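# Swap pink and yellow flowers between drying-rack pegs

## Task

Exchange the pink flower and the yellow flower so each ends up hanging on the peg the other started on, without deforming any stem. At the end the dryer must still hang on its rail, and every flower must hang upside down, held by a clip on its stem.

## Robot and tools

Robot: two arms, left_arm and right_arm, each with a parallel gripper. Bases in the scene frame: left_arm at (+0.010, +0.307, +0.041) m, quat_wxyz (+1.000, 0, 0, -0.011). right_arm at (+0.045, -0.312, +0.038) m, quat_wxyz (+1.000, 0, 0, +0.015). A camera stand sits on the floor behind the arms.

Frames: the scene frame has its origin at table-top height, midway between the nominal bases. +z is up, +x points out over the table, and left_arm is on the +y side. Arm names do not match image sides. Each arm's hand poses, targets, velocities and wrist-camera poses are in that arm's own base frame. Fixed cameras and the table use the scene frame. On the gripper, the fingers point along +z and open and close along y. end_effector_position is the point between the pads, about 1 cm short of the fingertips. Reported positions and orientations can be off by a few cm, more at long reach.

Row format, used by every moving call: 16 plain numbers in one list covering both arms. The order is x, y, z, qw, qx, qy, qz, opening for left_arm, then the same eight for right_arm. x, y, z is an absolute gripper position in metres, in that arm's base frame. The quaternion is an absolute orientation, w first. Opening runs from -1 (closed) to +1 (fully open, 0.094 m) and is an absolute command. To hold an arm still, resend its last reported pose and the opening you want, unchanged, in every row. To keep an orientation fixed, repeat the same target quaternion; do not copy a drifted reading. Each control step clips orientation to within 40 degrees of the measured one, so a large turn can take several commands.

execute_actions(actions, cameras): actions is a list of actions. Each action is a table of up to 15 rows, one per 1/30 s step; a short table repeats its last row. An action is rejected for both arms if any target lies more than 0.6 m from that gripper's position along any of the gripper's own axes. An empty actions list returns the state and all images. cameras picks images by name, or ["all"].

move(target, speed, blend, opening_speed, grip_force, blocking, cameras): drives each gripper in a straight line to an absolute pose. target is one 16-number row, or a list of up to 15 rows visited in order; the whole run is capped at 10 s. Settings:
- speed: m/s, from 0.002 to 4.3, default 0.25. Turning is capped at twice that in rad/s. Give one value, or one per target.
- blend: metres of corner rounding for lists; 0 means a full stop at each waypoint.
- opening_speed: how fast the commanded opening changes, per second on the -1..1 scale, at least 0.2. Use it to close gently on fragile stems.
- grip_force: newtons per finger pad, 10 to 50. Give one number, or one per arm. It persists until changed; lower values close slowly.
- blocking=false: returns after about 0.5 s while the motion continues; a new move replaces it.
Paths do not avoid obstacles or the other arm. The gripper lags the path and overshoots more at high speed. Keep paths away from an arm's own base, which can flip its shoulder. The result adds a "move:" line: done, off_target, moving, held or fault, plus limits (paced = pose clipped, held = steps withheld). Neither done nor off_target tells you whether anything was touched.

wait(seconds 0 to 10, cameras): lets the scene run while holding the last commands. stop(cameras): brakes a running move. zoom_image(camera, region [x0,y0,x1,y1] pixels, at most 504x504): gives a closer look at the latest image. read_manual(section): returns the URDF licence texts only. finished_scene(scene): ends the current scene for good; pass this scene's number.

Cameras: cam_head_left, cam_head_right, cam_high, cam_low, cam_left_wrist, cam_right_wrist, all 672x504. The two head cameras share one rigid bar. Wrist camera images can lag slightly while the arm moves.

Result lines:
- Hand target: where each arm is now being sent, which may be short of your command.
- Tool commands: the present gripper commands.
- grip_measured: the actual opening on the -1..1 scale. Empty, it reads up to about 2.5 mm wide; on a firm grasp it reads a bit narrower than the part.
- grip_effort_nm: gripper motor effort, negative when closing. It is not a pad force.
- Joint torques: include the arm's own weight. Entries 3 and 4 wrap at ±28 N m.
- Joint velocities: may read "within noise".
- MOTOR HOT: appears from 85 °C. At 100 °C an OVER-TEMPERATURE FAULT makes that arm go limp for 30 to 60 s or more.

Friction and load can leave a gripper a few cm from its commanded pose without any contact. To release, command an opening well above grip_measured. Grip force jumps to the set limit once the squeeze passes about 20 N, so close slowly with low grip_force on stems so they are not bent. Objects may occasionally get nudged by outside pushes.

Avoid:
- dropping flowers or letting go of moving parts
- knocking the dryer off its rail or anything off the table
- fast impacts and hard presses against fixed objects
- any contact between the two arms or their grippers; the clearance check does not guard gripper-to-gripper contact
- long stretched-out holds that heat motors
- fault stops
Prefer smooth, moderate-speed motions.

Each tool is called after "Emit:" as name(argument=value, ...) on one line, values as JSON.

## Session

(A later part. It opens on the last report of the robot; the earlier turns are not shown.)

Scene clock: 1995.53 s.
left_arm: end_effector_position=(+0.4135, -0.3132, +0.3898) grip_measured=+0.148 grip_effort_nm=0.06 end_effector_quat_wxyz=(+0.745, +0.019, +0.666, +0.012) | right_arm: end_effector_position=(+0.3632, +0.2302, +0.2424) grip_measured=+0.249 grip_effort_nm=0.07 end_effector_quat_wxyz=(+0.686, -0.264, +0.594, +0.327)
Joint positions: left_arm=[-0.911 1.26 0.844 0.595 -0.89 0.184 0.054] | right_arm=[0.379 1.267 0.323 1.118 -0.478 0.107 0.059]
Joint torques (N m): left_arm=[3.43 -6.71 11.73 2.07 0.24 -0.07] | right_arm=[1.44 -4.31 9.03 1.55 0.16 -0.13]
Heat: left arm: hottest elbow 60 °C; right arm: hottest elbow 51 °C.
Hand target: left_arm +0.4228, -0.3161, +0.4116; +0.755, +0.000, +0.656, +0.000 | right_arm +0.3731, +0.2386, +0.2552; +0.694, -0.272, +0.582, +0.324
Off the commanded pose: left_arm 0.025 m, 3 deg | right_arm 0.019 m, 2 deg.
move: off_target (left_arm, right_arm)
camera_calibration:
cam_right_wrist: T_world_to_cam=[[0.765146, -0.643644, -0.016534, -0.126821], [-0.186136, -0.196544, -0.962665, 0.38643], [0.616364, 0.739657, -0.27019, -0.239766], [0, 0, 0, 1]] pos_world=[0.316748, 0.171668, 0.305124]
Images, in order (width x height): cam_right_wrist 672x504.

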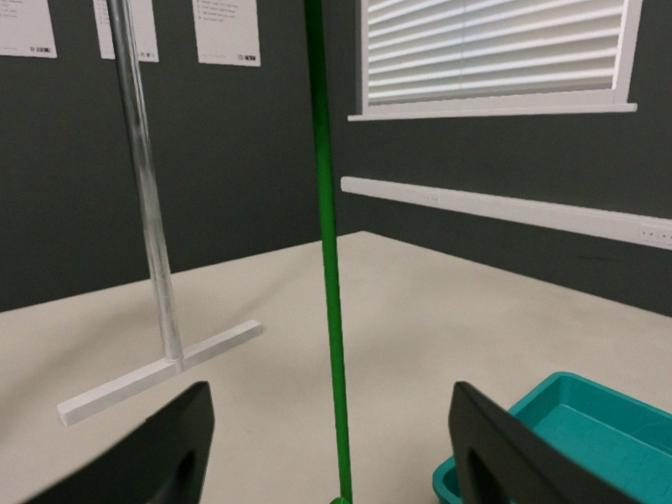

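Emit:
move(target=[0.4240,-0.3170,0.4120,0.7547,0.0,0.6561,0.0,0.15,0.4085,0.2785,0.2570,0.6943,-0.2717,0.5826,0.3237,0.25], speed=0.07, cameras=["cam_right_wrist", "cam_head_left", "cam_left_wrist"])

Scene clock: 2001.03 s.
left_arm: end_effector_position=(+0.4135, -0.3132, +0.3898) grip_measured=+0.148 grip_effort_nm=0.06 end_effector_quat_wxyz=(+0.745, +0.019, +0.666, +0.012) | right_arm: end_effector_position=(+0.3981, +0.2684, +0.2448) grip_measured=+0.249 grip_effort_nm=0.07 end_effector_quat_wxyz=(+0.686, -0.265, +0.594, +0.326)
Joint positions: left_arm=[-0.911 1.26 0.844 0.595 -0.89 0.184 0.054] | right_arm=[0.45 1.39 0.446 1.112 -0.409 0.092 0.059]
Joint torques (N m): left_arm=[3.43 -6.71 11.74 2.07 0.23 -0.07] | right_arm=[1.38 -6.71 9.09 1.57 0.13 -0.11]
Heat: left arm: hottest elbow 60 °C; right arm: hottest elbow 51 °C.
Hand target: left_arm +0.4228, -0.3161, +0.4116; +0.755, +0.000, +0.656, +0.000 | right_arm +0.4076, +0.2780, +0.2570; +0.694, -0.272, +0.583, +0.324
Off the commanded pose: left_arm 0.025 m, 3 deg | right_arm 0.019 m, 2 deg.
move: off_target (left_arm, right_arm)
camera_calibration:
cam_left_wrist: T_world_to_cam=[[-0.00156149, -0.998348, -0.057439, -0.289745], [-0.316537, 0.054979, -0.946985, 0.555], [0.948579, 0.0167029, -0.3161, -0.171469], [0, 0, 0, 1]] pos_world=[0.337877, -0.316916, 0.454733]
cam_right_wrist: T_world_to_cam=[[0.765268, -0.643538, -0.0149426, -0.12932], [-0.185383, -0.198102, -0.962491, 0.402987], [0.616439, 0.739334, -0.270902, -0.288717], [0, 0, 0, 1]] pos_world=[0.351648, 0.210068, 0.307725]
Images, in order (width x height): cam_head_left 672x504, cam_left_wrist 672x504, cam_right_wrist 672x504.

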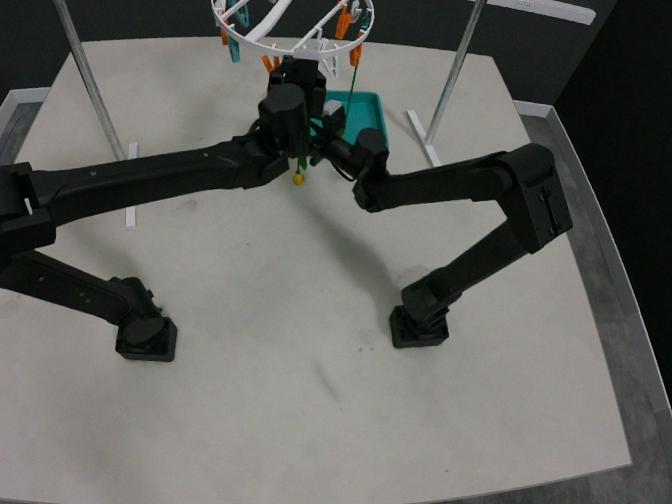

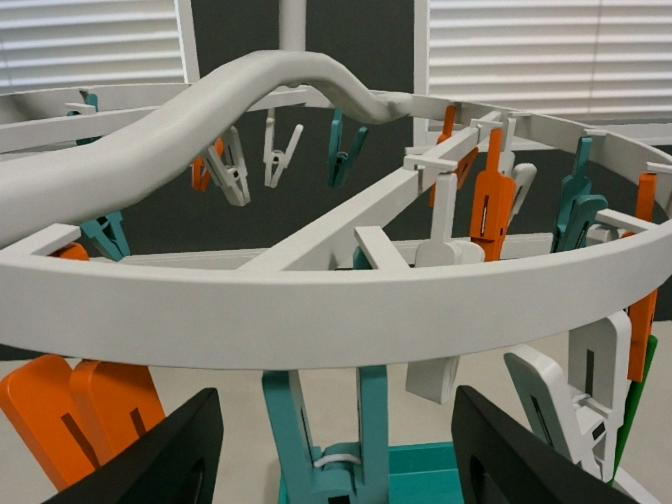

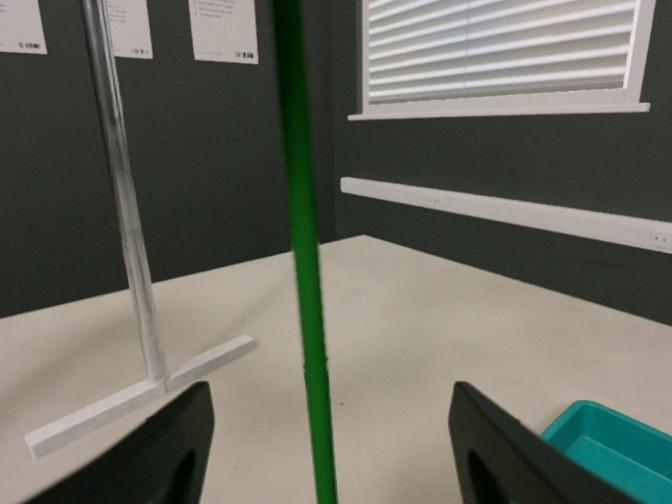

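Emit:
move(target=[0.4240,-0.3170,0.4120,0.7547,0.0,0.6561,0.0,0.15,0.4085,0.2785,0.2570,0.6943,-0.2717,0.5826,0.3237,-1.0], speed=0.05, grip_force=[50, 18], cameras=["cam_right_wrist"])

Scene clock: 2012.73 s.
left_arm: end_effector_position=(+0.4135, -0.3132, +0.3898) grip_measured=+0.148 grip_effort_nm=0.06 end_effector_quat_wxyz=(+0.745, +0.019, +0.666, +0.012) | right_arm: end_effector_position=(+0.3981, +0.2684, +0.2448) grip_measured=-0.906 grip_effort_nm=-0.42 end_effector_quat_wxyz=(+0.686, -0.265, +0.594, +0.326)
Joint positions: left_arm=[-0.911 1.26 0.844 0.595 -0.89 0.184 0.054] | right_arm=[0.45 1.39 0.446 1.112 -0.408 0.09 0.004]
Joint torques (N m): left_arm=[3.43 -6.77 11.74 2.07 0.23 -0.07] | right_arm=[1.03 -6.89 9.13 1.55 0.12 -0.11]
Heat: left arm: hottest elbow 61 °C; right arm: hottest elbow 50 °C.
Hand target: left_arm +0.4228, -0.3161, +0.4116; +0.755, +0.000, +0.656, +0.000 | right_arm +0.4077, +0.2780, +0.2570; +0.694, -0.271, +0.583, +0.324
Off the commanded pose: left_arm 0.025 m, 3 deg | right_arm 0.019 m, 2 deg.
grip_force (N): 50, 18
move: off_target (left_arm, right_arm)
camera_calibration:
cam_right_wrist: T_world_to_cam=[[0.764905, -0.644009, -0.0131493, -0.129569], [-0.184134, -0.199047, -0.962536, 0.402744], [0.617264, 0.73867, -0.270836, -0.288825], [0, 0, 0, 1]] pos_world=[0.351548, 0.210067, 0.307727]
Images, in order (width x height): cam_right_wrist 672x504.

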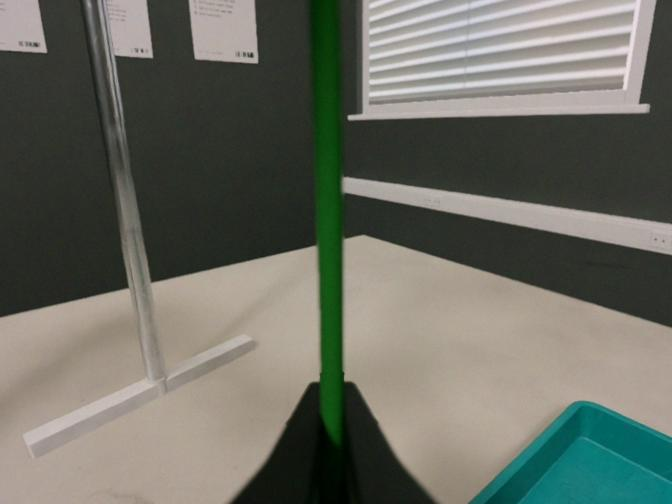

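Emit:
move(target=[0.4240,-0.3170,0.4120,0.7547,0.0,0.6561,0.0,-0.9,0.4085,0.2785,0.2570,0.6943,-0.2717,0.5826,0.3237,-1.0], speed=0.05, opening_speed=0.7, cameras=["cam_left_wrist", "cam_low", "cam_right_wrist"])

Emit:
zoom_image(camera="cam_low", region=[150, 100, 190, 140])

Emit:
zoom_image(camera="cam_left_wrist", region=[240, 304, 440, 504])

Scene clock: 2017.00 s.
left_arm: end_effector_position=(+0.4136, -0.3137, +0.3894) grip_measured=-0.589 grip_effort_nm=-1.04 end_effector_quat_wxyz=(+0.745, +0.020, +0.666, +0.011) | right_arm: end_effector_position=(+0.3981, +0.2689, +0.2442) grip_measured=-0.906 grip_effort_nm=-0.44 end_effector_quat_wxyz=(+0.686, -0.266, +0.594, +0.325)
Joint positions: left_arm=[-0.911 1.261 0.844 0.595 -0.888 0.182 0.019] | right_arm=[0.451 1.391 0.446 1.111 -0.408 0.089 0.004]
Joint torques (N m): left_arm=[3.43 -6.77 11.75 2.09 0.16 -0.04] | right_arm=[1.26 -6.95 9.06 1.62 0.12 -0.11]
Heat: left arm: hottest elbow 62 °C; right arm: hottest elbow 50 °C.
Hand target: left_arm +0.4228, -0.3161, +0.4116; +0.755, +0.000, +0.656, +0.000 | right_arm +0.4077, +0.2780, +0.2571; +0.694, -0.272, +0.583, +0.324
Off the commanded pose: left_arm 0.025 m, 3 deg | right_arm 0.019 m, 2 deg.
grip_force (N): 50, 18
move: off_target (left_arm, right_arm)
camera_calibration:
cam_left_wrist: T_world_to_cam=[[-0.00372952, -0.998406, -0.0563204, -0.289852], [-0.316596, 0.0546026, -0.946988, 0.554666], [0.948553, 0.014299, -0.316295, -0.172316], [0, 0, 0, 1]] pos_world=[0.337975, -0.317212, 0.454434]
cam_right_wrist: T_world_to_cam=[[0.765438, -0.643389, -0.0124342, -0.129662], [-0.184545, -0.20096, -0.962059, 0.402803], [0.61648, 0.738692, -0.272556, -0.288679], [0, 0, 0, 1]] pos_world=[0.351548, 0.210769, 0.307227]
Images, in order (width x height): cam_low 672x504, cam_left_wrist 672x504, cam_right_wrist 672x504.

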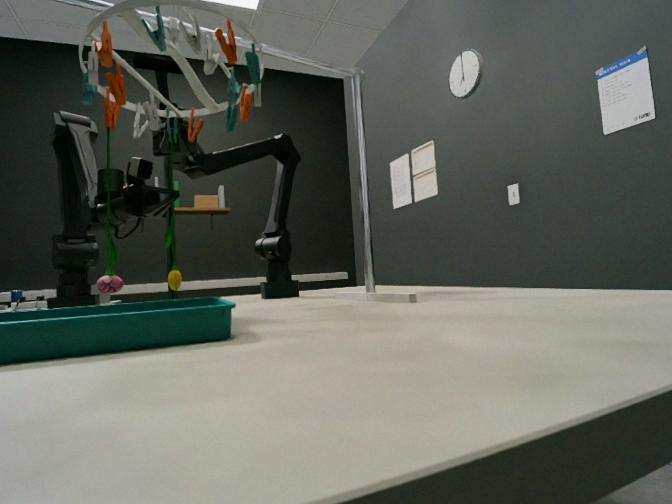

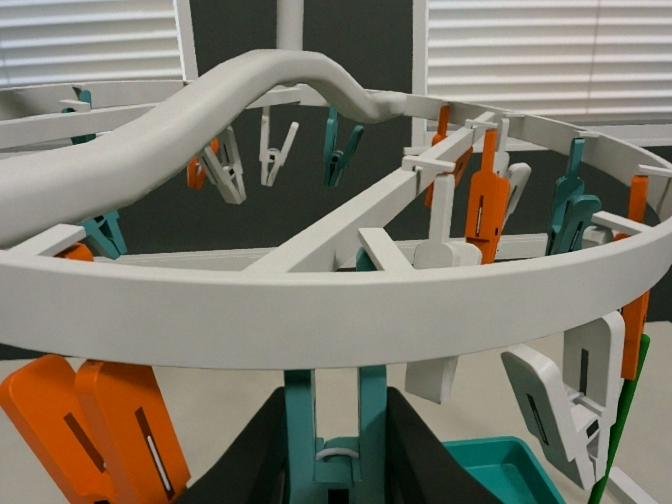

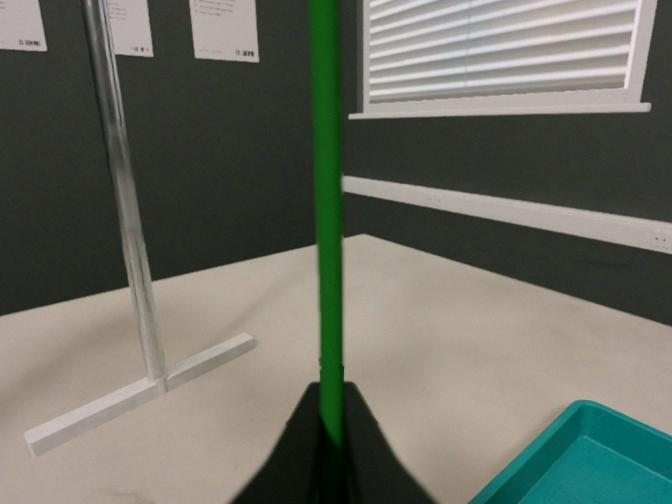

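Scaled by 12.600 from the camera's 672x504 image, which has a finer 960x720 frame.

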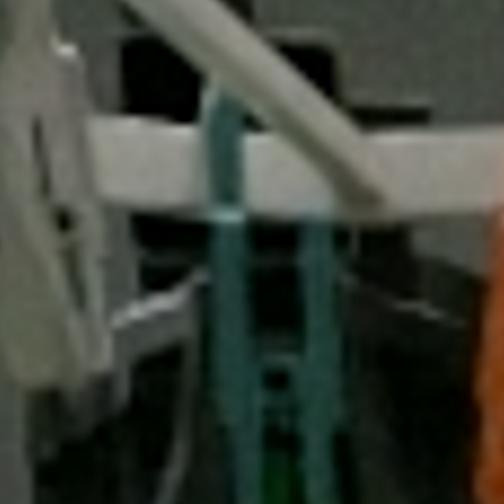

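Scaled by 2.520 from the camera's 672x504 image, which has a finer 960x720 frame.

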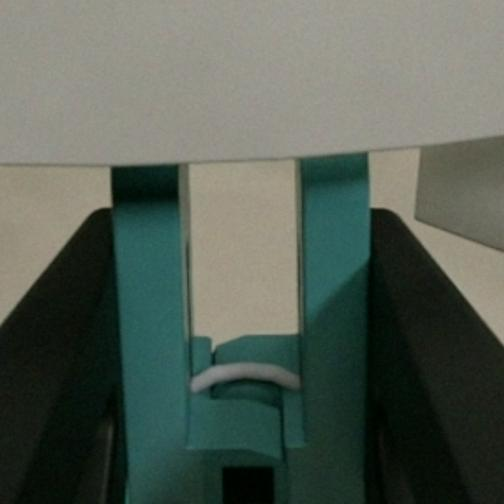

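Emit:
move(target=[0.4240,-0.3170,0.4120,0.7547,0.0,0.6561,0.0,-0.9,0.4085,0.2785,0.2050,0.6943,-0.2717,0.5826,0.3237,-1.0], speed=0.05, cameras=["cam_low", "cam_right_wrist"])

Emit:
zoom_image(camera="cam_low", region=[140, 100, 220, 180])

Scene clock: 2025.13 s.
left_arm: end_effector_position=(+0.4136, -0.3137, +0.3894) grip_measured=-0.590 grip_effort_nm=-1.06 end_effector_quat_wxyz=(+0.745, +0.020, +0.666, +0.011) | right_arm: end_effector_position=(+0.4072, +0.2733, +0.2012) grip_measured=-0.906 grip_effort_nm=-0.44 end_effector_quat_wxyz=(+0.687, -0.266, +0.593, +0.325)
Joint positions: left_arm=[-0.911 1.261 0.844 0.595 -0.888 0.182 0.019] | right_arm=[0.451 1.584 0.446 1.308 -0.408 0.089 0.004]
Joint torques (N m): left_arm=[3.43 -6.77 11.74 2.09 0.16 -0.04] | right_arm=[1.38 -8.59 5.42 2.65 0.12 -0.1]
Heat: left arm: hottest elbow 62 °C; right arm: hottest elbow 50 °C.
Hand target: left_arm +0.4228, -0.3161, +0.4116; +0.755, +0.000, +0.656, +0.000 | right_arm +0.4083, +0.2784, +0.2050; +0.694, -0.272, +0.583, +0.324
Off the commanded pose: left_arm 0.025 m, 3 deg | right_arm 0.007 m, 2 deg.
grip_force (N): 50, 18
move: off_target (left_arm)
camera_calibration:
cam_right_wrist: T_world_to_cam=[[0.765526, -0.643318, -0.0105412, -0.134858], [-0.180568, -0.199087, -0.963203, 0.362006], [0.617547, 0.73926, -0.268569, -0.310654], [0, 0, 0, 1]] pos_world=[0.360448, 0.214969, 0.263832]
Images, in order (width x height): cam_low 672x504, cam_right_wrist 672x504.

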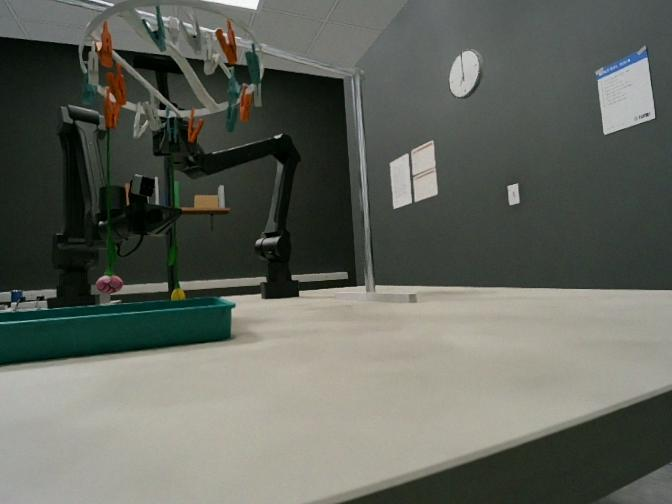

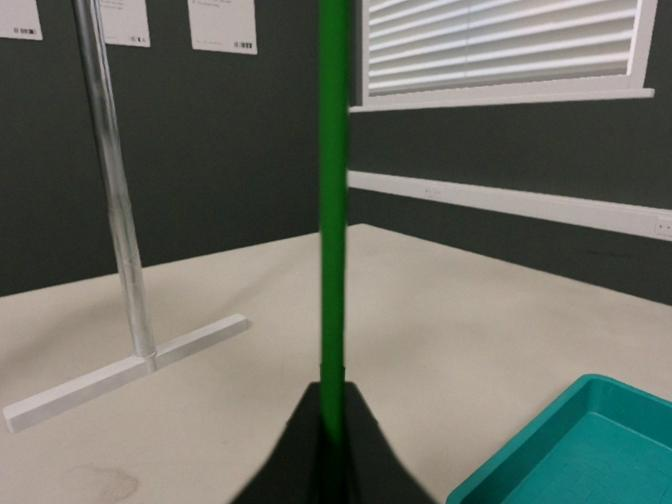

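Scaled by 6.300 from the camera's 672x504 image, which has a finer 960x720 frame.

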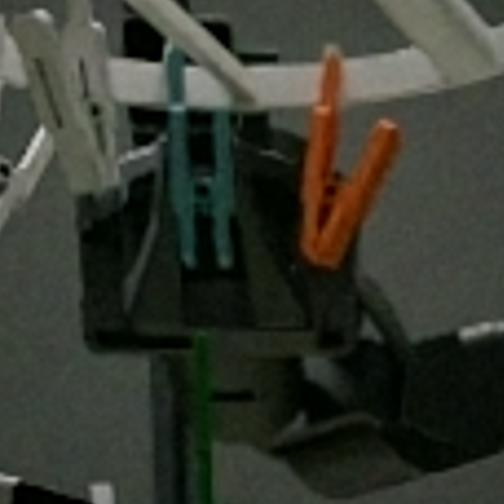

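Emit:
move(target=[[0.4240,-0.3170,0.4050,0.7547,0.0,0.6561,0.0,0.15,0.4085,0.2785,0.2050,0.6943,-0.2717,0.5826,0.3237,-1.0],[0.3200,-0.3120,0.3850,0.7547,0.0,0.6561,0.0,0.15,0.4085,0.2785,0.2050,0.6943,-0.2717,0.5826,0.3237,-1.0]], speed=0.08, opening_speed=0.6, cameras=["cam_left_wrist", "cam_low", "cam_head_left", "cam_high"])

Scene clock: 2047.37 s.
left_arm: end_effector_position=(+0.3254, -0.3131, +0.3761) grip_measured=+0.148 grip_effort_nm=0.06 end_effector_quat_wxyz=(+0.750, +0.006, +0.662, +0.009) | right_arm: end_effector_position=(+0.4072, +0.2733, +0.2012) grip_measured=-0.906 grip_effort_nm=-0.44 end_effector_quat_wxyz=(+0.687, -0.266, +0.593, +0.325)
Joint positions: left_arm=[-1.116 1.169 0.704 0.745 -1.104 0.273 0.054] | right_arm=[0.451 1.584 0.446 1.308 -0.408 0.089 0.004]
Joint torques (N m): left_arm=[1.85 -7.24 7.87 2.47 0.08 0.21] | right_arm=[1.49 -8.47 5.55 2.69 0.12 -0.1]
Heat: left arm: hottest elbow 63 °C; right arm: hottest elbow 48 °C.
Hand target: left_arm +0.3201, -0.3119, +0.3848; +0.754, +0.000, +0.656, +0.000 | right_arm +0.4083, +0.2784, +0.2050; +0.694, -0.272, +0.583, +0.324
Off the commanded pose: left_arm 0.011 m, 2 deg | right_arm 0.007 m, 2 deg.
grip_force (N): 50, 18
move: off_target (left_arm)
camera_calibration:
cam_left_wrist: T_world_to_cam=[[0.0130035, -0.999326, -0.034321, -0.304368], [-0.305164, 0.0287202, -0.951867, 0.504017], [0.952211, 0.0228511, -0.304585, -0.0958063], [0, 0, 0, 1]] pos_world=[0.248994, -0.316449, 0.44013]
Images, in order (width x height): cam_head_left 672x504, cam_high 672x504, cam_low 672x504, cam_left_wrist 672x504.

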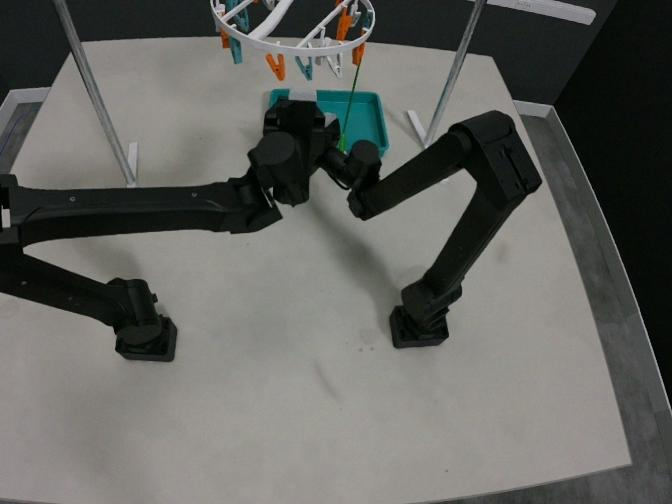

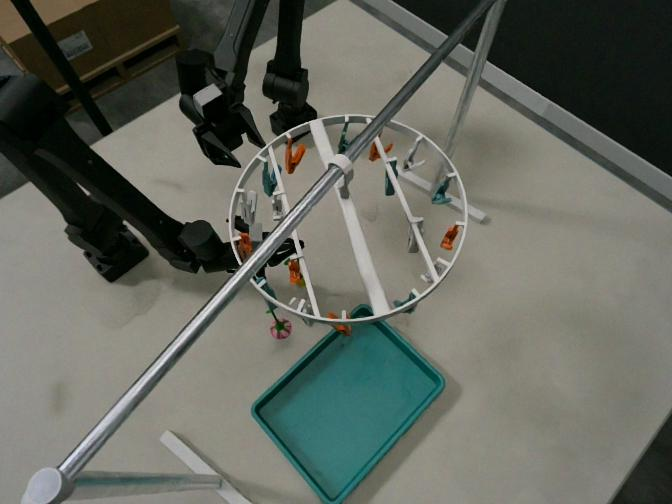

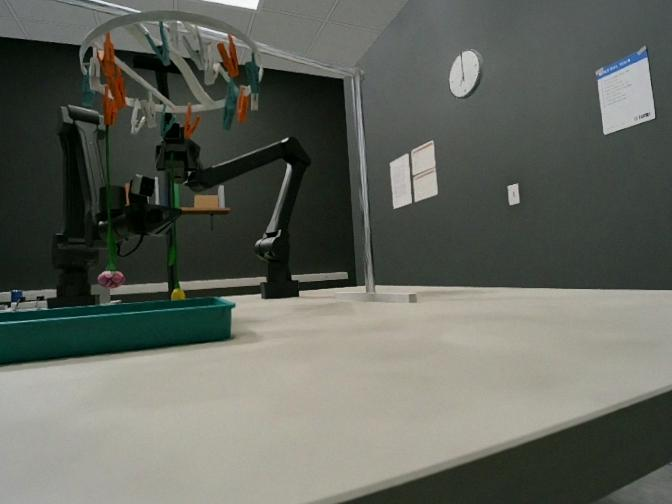

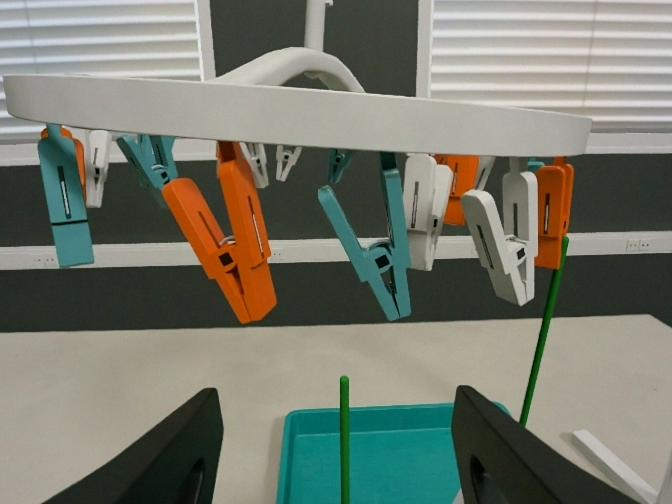

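Emit:
move(target=[[0.3150,-0.2150,0.3800,0.7432,0.1139,0.6461,-0.1310,0.15,0.4085,0.3300,0.2050,0.6943,-0.2717,0.5826,0.3237,-1.0],[0.3700,-0.1100,0.3850,0.6840,0.2773,0.5946,-0.3189,0.15,0.4020,0.3900,0.2060,0.6943,-0.2717,0.5826,0.3237,-1.0]], speed=0.1, blend=[0.03, 0], cameras=["all"])

Scene clock: 2089.10 s.
left_arm: end_effector_position=(+0.3596, -0.1138, +0.3515) grip_measured=+0.148 grip_effort_nm=0.06 end_effector_quat_wxyz=(+0.664, +0.269, +0.615, -0.329) | right_arm: end_effector_position=(+0.3954, +0.3775, +0.1992) grip_measured=-0.906 grip_effort_nm=-0.44 end_effector_quat_wxyz=(+0.688, -0.267, +0.592, +0.325)
Joint positions: left_arm=[0.078 0.837 0.476 0.529 0.944 -0.184 0.054] | right_arm=[0.717 1.674 0.578 1.256 -0.146 0.041 0.004]
Joint torques (N m): left_arm=[3.31 -1.61 12.63 2.62 0.07 -0.06] | right_arm=[1.44 -10.7 7.71 1.65 0.12 -0.12]
Heat: left arm: hottest elbow 60 °C; right arm: hottest elbow 47 °C.
Hand target: left_arm +0.3678, -0.1097, +0.3842; +0.684, +0.278, +0.595, -0.319 | right_arm +0.4015, +0.3896, +0.2061; +0.694, -0.272, +0.583, +0.324
Off the commanded pose: left_arm 0.035 m, 4 deg | right_arm 0.016 m, 1 deg.
grip_force (N): 50, 18
move: off_target (left_arm, right_arm)
camera_calibration:
cam_left_wrist: T_world_to_cam=[[-0.764697, -0.64345, 0.0347996, 0.189463], [-0.237799, 0.231592, -0.943301, 0.481246], [0.598908, -0.729615, -0.330109, -0.0900326], [0, 0, 0, 1]] pos_world=[0.313243, -0.0552318, 0.417646]
cam_right_wrist: T_world_to_cam=[[0.765495, -0.64339, -0.00811385, -0.0591959], [-0.177914, -0.199528, -0.963605, 0.378003], [0.618356, 0.739079, -0.267206, -0.381465], [0, 0, 0, 1]] pos_world=[0.348447, 0.319269, 0.261836]

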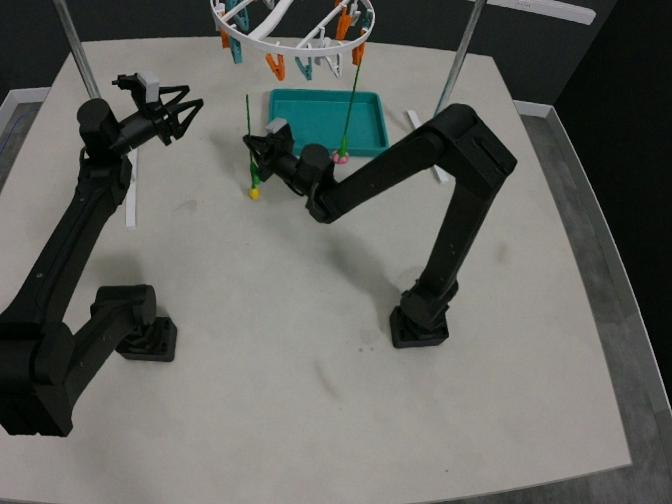

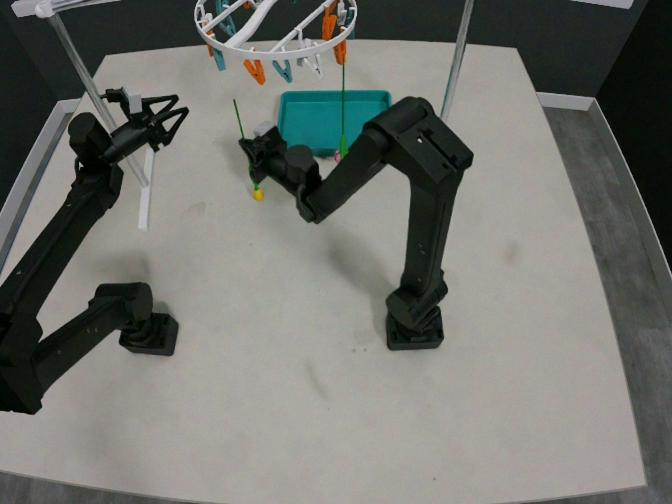

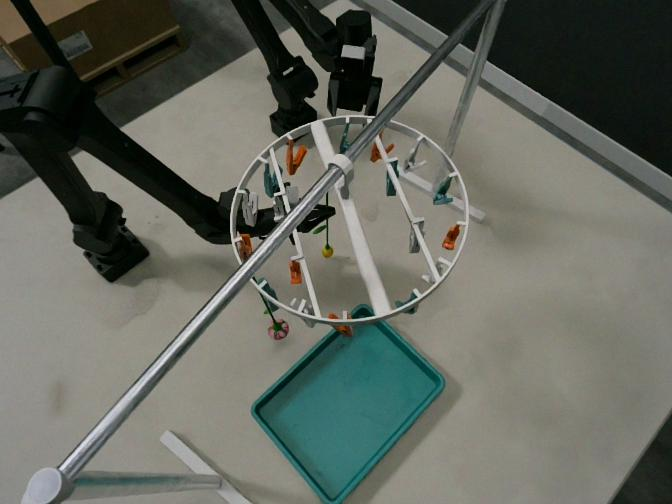

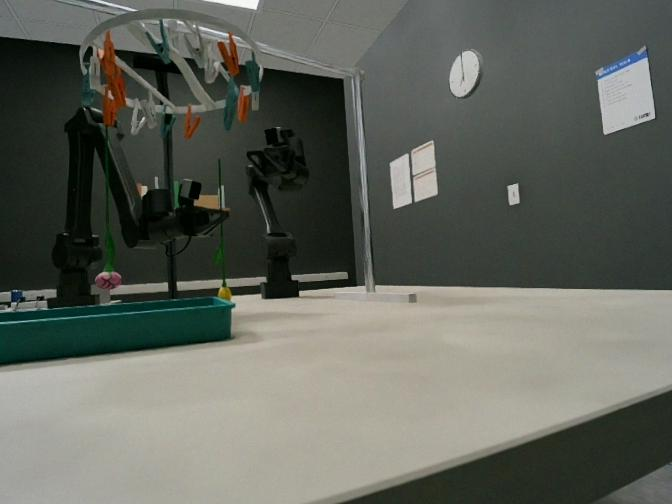

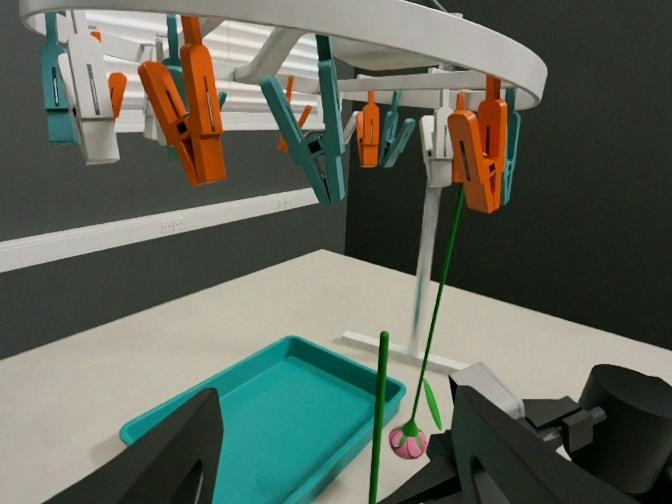

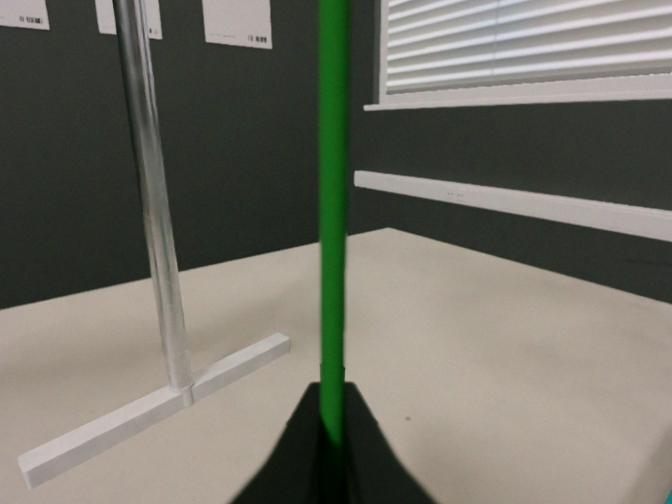

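Emit:
zoom_image(camera="cam_left_wrist", region=[230, 30, 410, 210])

Emit:
zoom_image(camera="cam_left_wrist", region=[340, 320, 420, 400])

Scaled by 2.800 from the camera's 672x504 image, which has a finer 960x720 frame.

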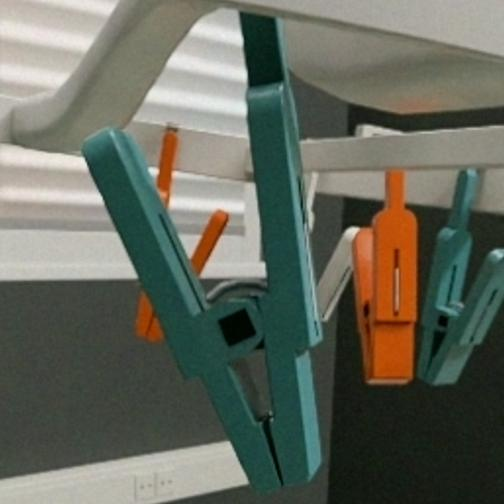

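Scaled by 6.300 from the camera's 672x504 image, which has a finer 960x720 frame.

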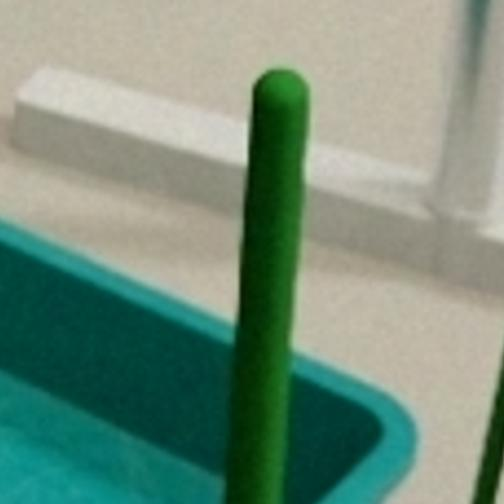

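Emit:
move(target=[0.4080,-0.1150,0.4300,0.6601,0.3181,0.5738,-0.3659,0.15,0.4260,0.4240,0.2130,0.6943,-0.2717,0.5826,0.3237,-1.0], speed=0.08, cameras=["cam_left_wrist", "cam_head_left"])

Emit:
zoom_image(camera="cam_left_wrist", region=[240, 50, 440, 250])

Scene clock: 2124.97 s.
left_arm: end_effector_position=(+0.3983, -0.1191, +0.3991) grip_measured=+0.148 grip_effort_nm=0.06 end_effector_quat_wxyz=(+0.642, +0.308, +0.593, -0.377) | right_arm: end_effector_position=(+0.4196, +0.4105, +0.2052) grip_measured=-0.906 grip_effort_nm=-0.44 end_effector_quat_wxyz=(+0.687, -0.267, +0.592, +0.325)
Joint positions: left_arm=[0.091 0.998 0.672 0.562 1.091 -0.263 0.054] | right_arm=[0.738 1.724 0.692 1.189 -0.124 0.038 0.004]
Joint torques (N m): left_arm=[3.31 -3.49 12.64 2.41 0.02 -0.05] | right_arm=[1.44 -12.22 8.34 1.62 0.1 -0.11]
Heat: left arm: hottest elbow 66 °C; right arm: hottest elbow 49 °C.
Hand target: left_arm +0.4060, -0.1148, +0.4292; +0.660, +0.318, +0.574, -0.366 | right_arm +0.4254, +0.4235, +0.2131; +0.694, -0.272, +0.583, +0.324
Off the commanded pose: left_arm 0.033 m, 4 deg | right_arm 0.017 m, 1 deg.
grip_force (N): 50, 18
move: off_target (left_arm, right_arm)
camera_calibration:
cam_left_wrist: T_world_to_cam=[[-0.846195, -0.531436, 0.0391046, 0.258074], [-0.201934, 0.251892, -0.946453, 0.525979], [0.493129, -0.808781, -0.320465, -0.0723702], [0, 0, 0, 1]] pos_world=[0.360282, -0.053872, 0.464531]
Images, in order (width x height): cam_head_left 672x504, cam_left_wrist 672x504.

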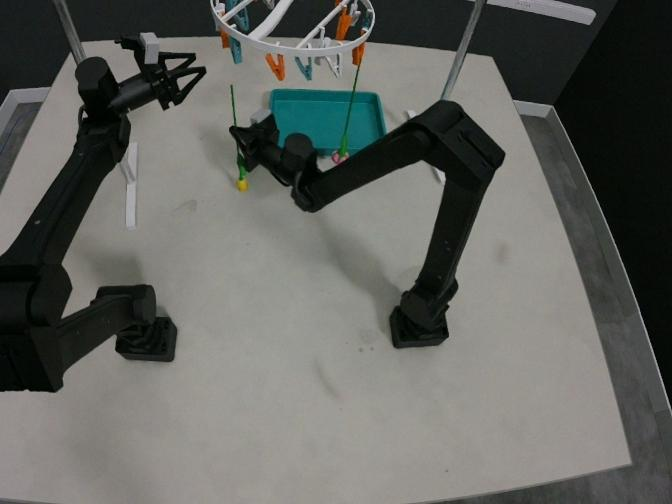

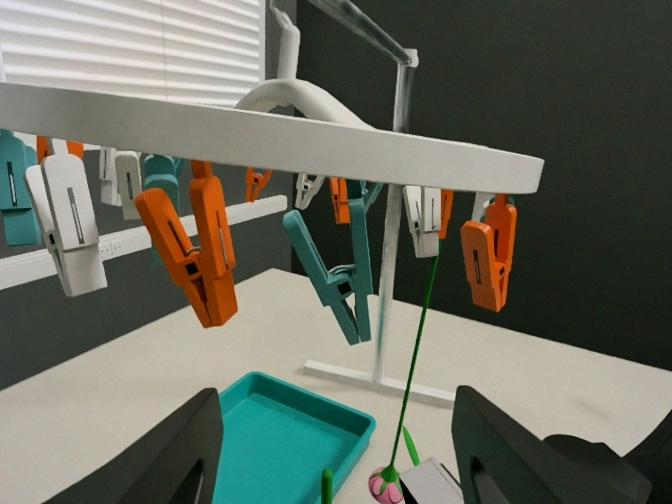

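Scaled by 2.520 from the camera's 672x504 image, which has a finer 960x720 frame.

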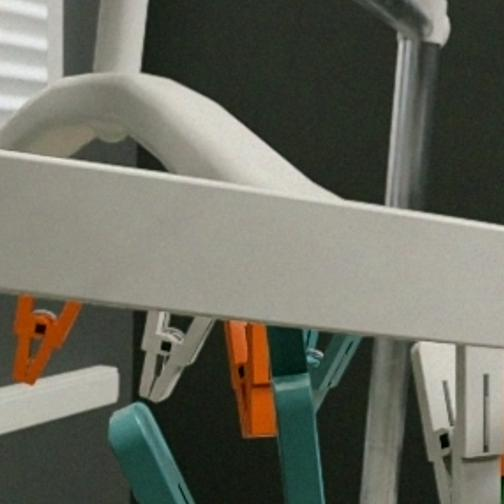

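Emit:
zoom_image(camera="cam_left_wrist", region=[270, 190, 400, 320])

Emit:
zoom_image(camera="cam_left_wrist", region=[300, 250, 400, 350])

Emit:
zoom_image(camera="cam_left_wrist", region=[290, 444, 350, 504])

Scaled by 3.877 from the camera's 672x504 image, which has a finer 960x720 frame.

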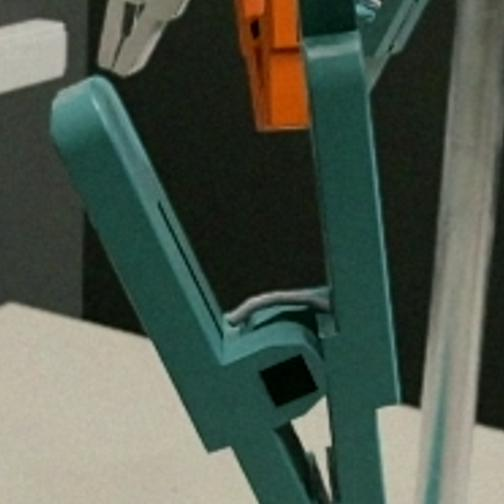

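Scaled by 5.040 from the camera's 672x504 image, which has a finer 960x720 frame.

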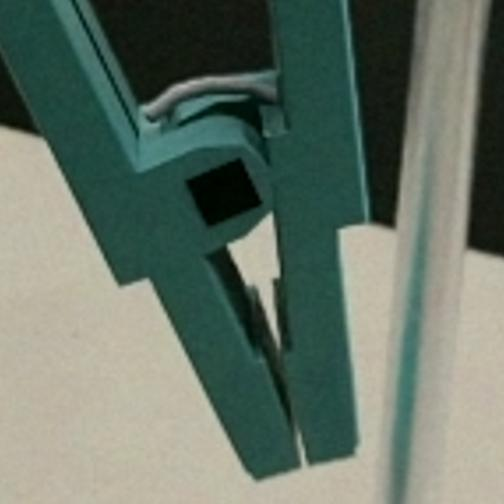

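Scaled by 8.400 from the camera's 672x504 image, which has a finer 960x720 frame.

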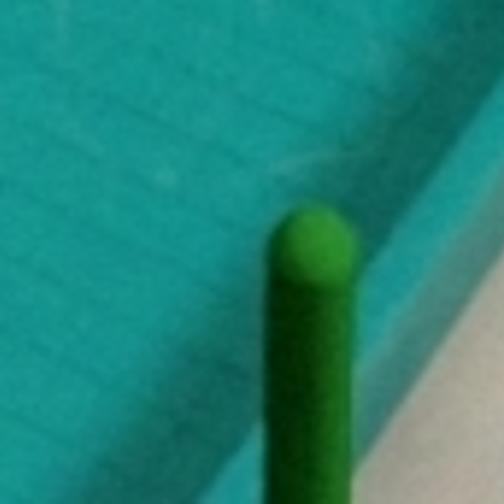

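Emit:
move(target=[0.4362,-0.1562,0.4380,0.6601,0.3181,0.5738,-0.3659,0.15,0.4260,0.4240,0.2770,0.6943,-0.2717,0.5826,0.3237,-1.0], speed=0.06, cameras=["cam_left_wrist", "cam_low", "cam_head_left"])

Emit:
zoom_image(camera="cam_left_wrist", region=[240, 254, 440, 454])

Scene clock: 2157.17 s.
left_arm: end_effector_position=(+0.4271, -0.1508, +0.4110) grip_measured=+0.148 grip_effort_nm=0.06 end_effector_quat_wxyz=(+0.648, +0.306, +0.590, -0.373) | right_arm: end_effector_position=(+0.4210, +0.4117, +0.2519) grip_measured=-0.906 grip_effort_nm=-0.44 end_effector_quat_wxyz=(+0.679, -0.270, +0.602, +0.322)
Joint positions: left_arm=[-0.015 1.067 0.748 0.53 0.974 -0.219 0.054] | right_arm=[0.738 1.581 0.724 0.987 -0.124 0.038 0.004]
Joint torques (N m): left_arm=[1.79 -4.42 12.79 1.36 -0.19 0.18] | right_arm=[1.61 -13.39 9.89 1.69 0.09 -0.12]
Heat: left arm: hottest elbow 68 °C; right arm: hottest elbow 48 °C.
Hand target: left_arm +0.4343, -0.1555, +0.4376; +0.660, +0.318, +0.573, -0.366 | right_arm +0.4249, +0.4229, +0.2772; +0.694, -0.271, +0.583, +0.324
Off the commanded pose: left_arm 0.029 m, 3 deg | right_arm 0.028 m, 3 deg.
grip_force (N): 50, 18
move: off_target (left_arm, right_arm)
camera_calibration:
cam_left_wrist: T_world_to_cam=[[-0.840025, -0.541699, 0.0303405, 0.264525], [-0.192983, 0.246061, -0.949848, 0.547662], [0.507066, -0.803751, -0.311236, -0.117486], [0, 0, 0, 1]] pos_world=[0.38747, -0.0858951, 0.475604]
Images, in order (width x height): cam_head_left 672x504, cam_low 672x504, cam_left_wrist 672x504.

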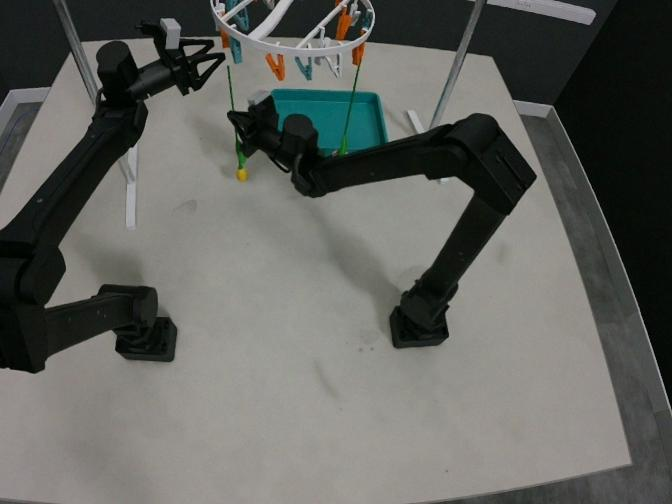

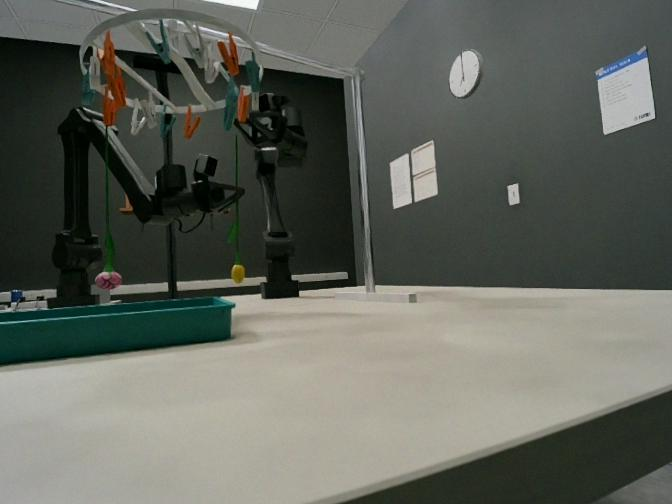

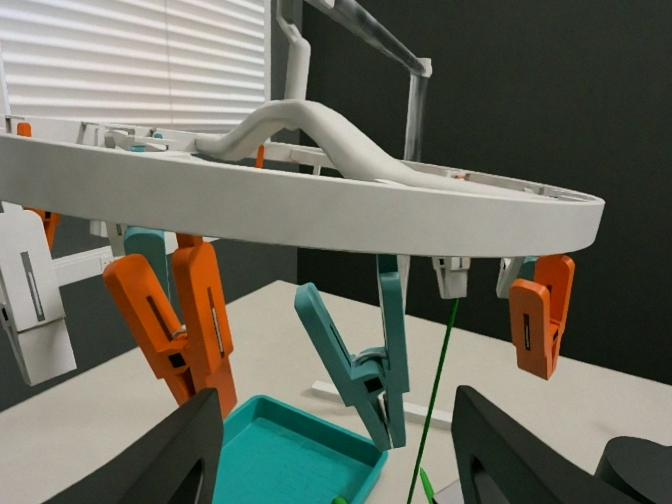

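Scaled by 2.520 from the camera's 672x504 image, which has a finer 960x720 frame.

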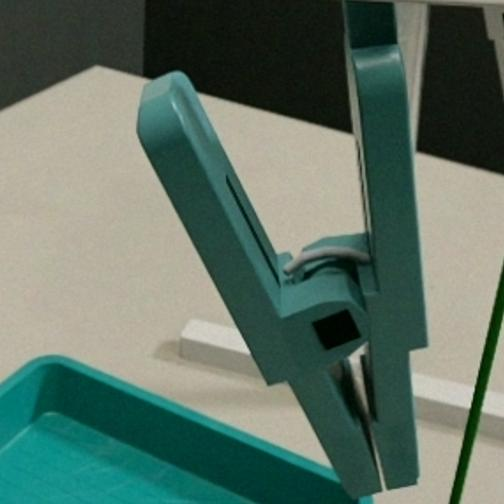

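Emit:
move(target=[0.4555,-0.2030,0.4470,0.6601,0.3181,0.5738,-0.3659,0.15,0.4260,0.4240,0.2770,0.6943,-0.2717,0.5826,0.3237,-1.0], speed=0.05, cameras=["cam_left_wrist", "cam_low", "cam_head_left"])

Emit:
zoom_image(camera="cam_left_wrist", region=[240, 304, 440, 504])

Scene clock: 2175.80 s.
left_arm: end_effector_position=(+0.4468, -0.1964, +0.4191) grip_measured=+0.148 grip_effort_nm=0.06 end_effector_quat_wxyz=(+0.647, +0.307, +0.591, -0.371) | right_arm: end_effector_position=(+0.4210, +0.4117, +0.2519) grip_measured=-0.906 grip_effort_nm=-0.44 end_effector_quat_wxyz=(+0.679, -0.270, +0.602, +0.322)
Joint positions: left_arm=[-0.142 1.124 0.819 0.478 0.852 -0.172 0.054] | right_arm=[0.738 1.581 0.724 0.987 -0.124 0.038 0.004]
Joint torques (N m): left_arm=[1.73 -5.25 12.81 1.47 -0.16 0.17] | right_arm=[1.38 -13.45 9.89 1.69 0.09 -0.12]
Heat: left arm: hottest elbow 72 °C; right arm: hottest elbow 51 °C.
Hand target: left_arm +0.4536, -0.2023, +0.4464; +0.660, +0.318, +0.574, -0.366 | right_arm +0.4249, +0.4229, +0.2772; +0.694, -0.271, +0.583, +0.324
Off the commanded pose: left_arm 0.030 m, 3 deg | right_arm 0.028 m, 3 deg.
grip_force (N): 50, 18
move: off_target (left_arm, right_arm)
camera_calibration:
cam_left_wrist: T_world_to_cam=[[-0.840322, -0.541374, 0.0278229, 0.257339], [-0.193072, 0.250938, -0.948553, 0.570794], [0.50654, -0.802462, -0.315393, -0.159354], [0, 0, 0, 1]] pos_world=[0.407171, -0.131793, 0.48401]
Images, in order (width x height): cam_head_left 672x504, cam_low 672x504, cam_left_wrist 672x504.

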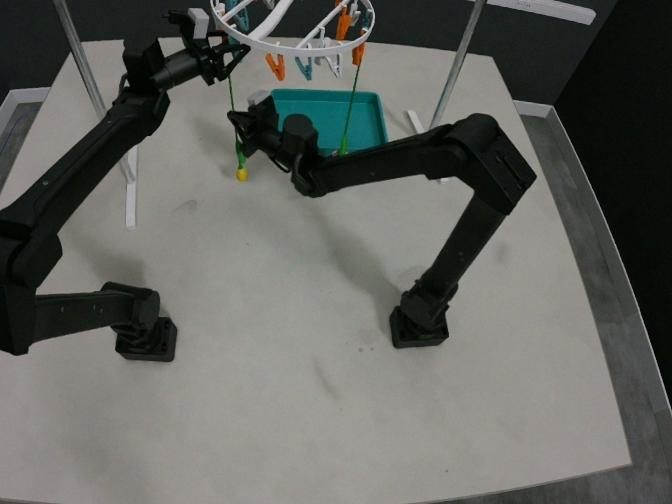

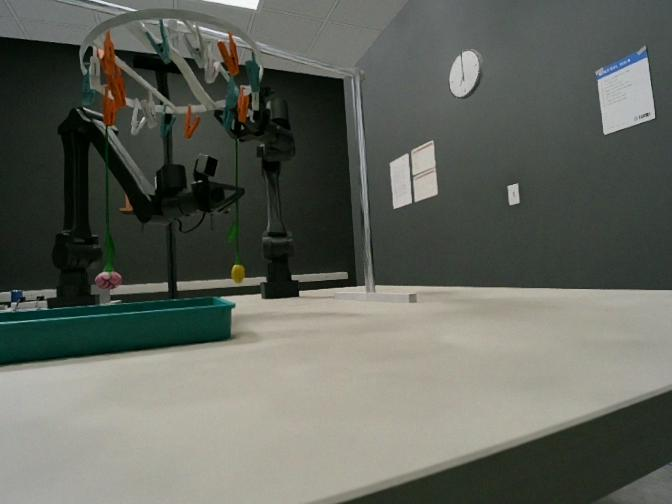

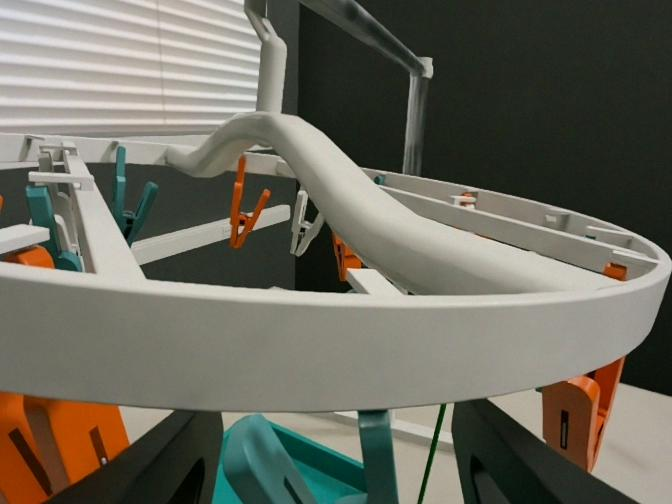

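Scaled by 2.520 from the camera's 672x504 image, which has a finer 960x720 frame.

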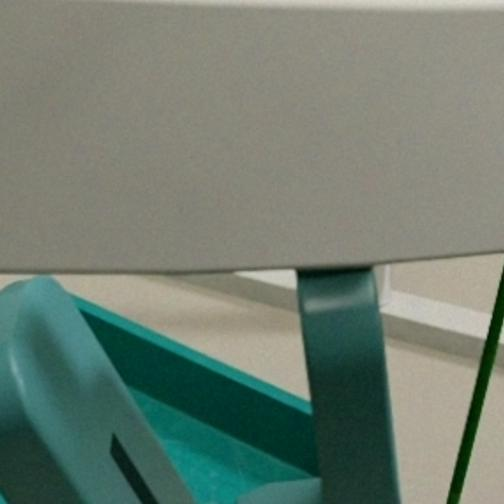

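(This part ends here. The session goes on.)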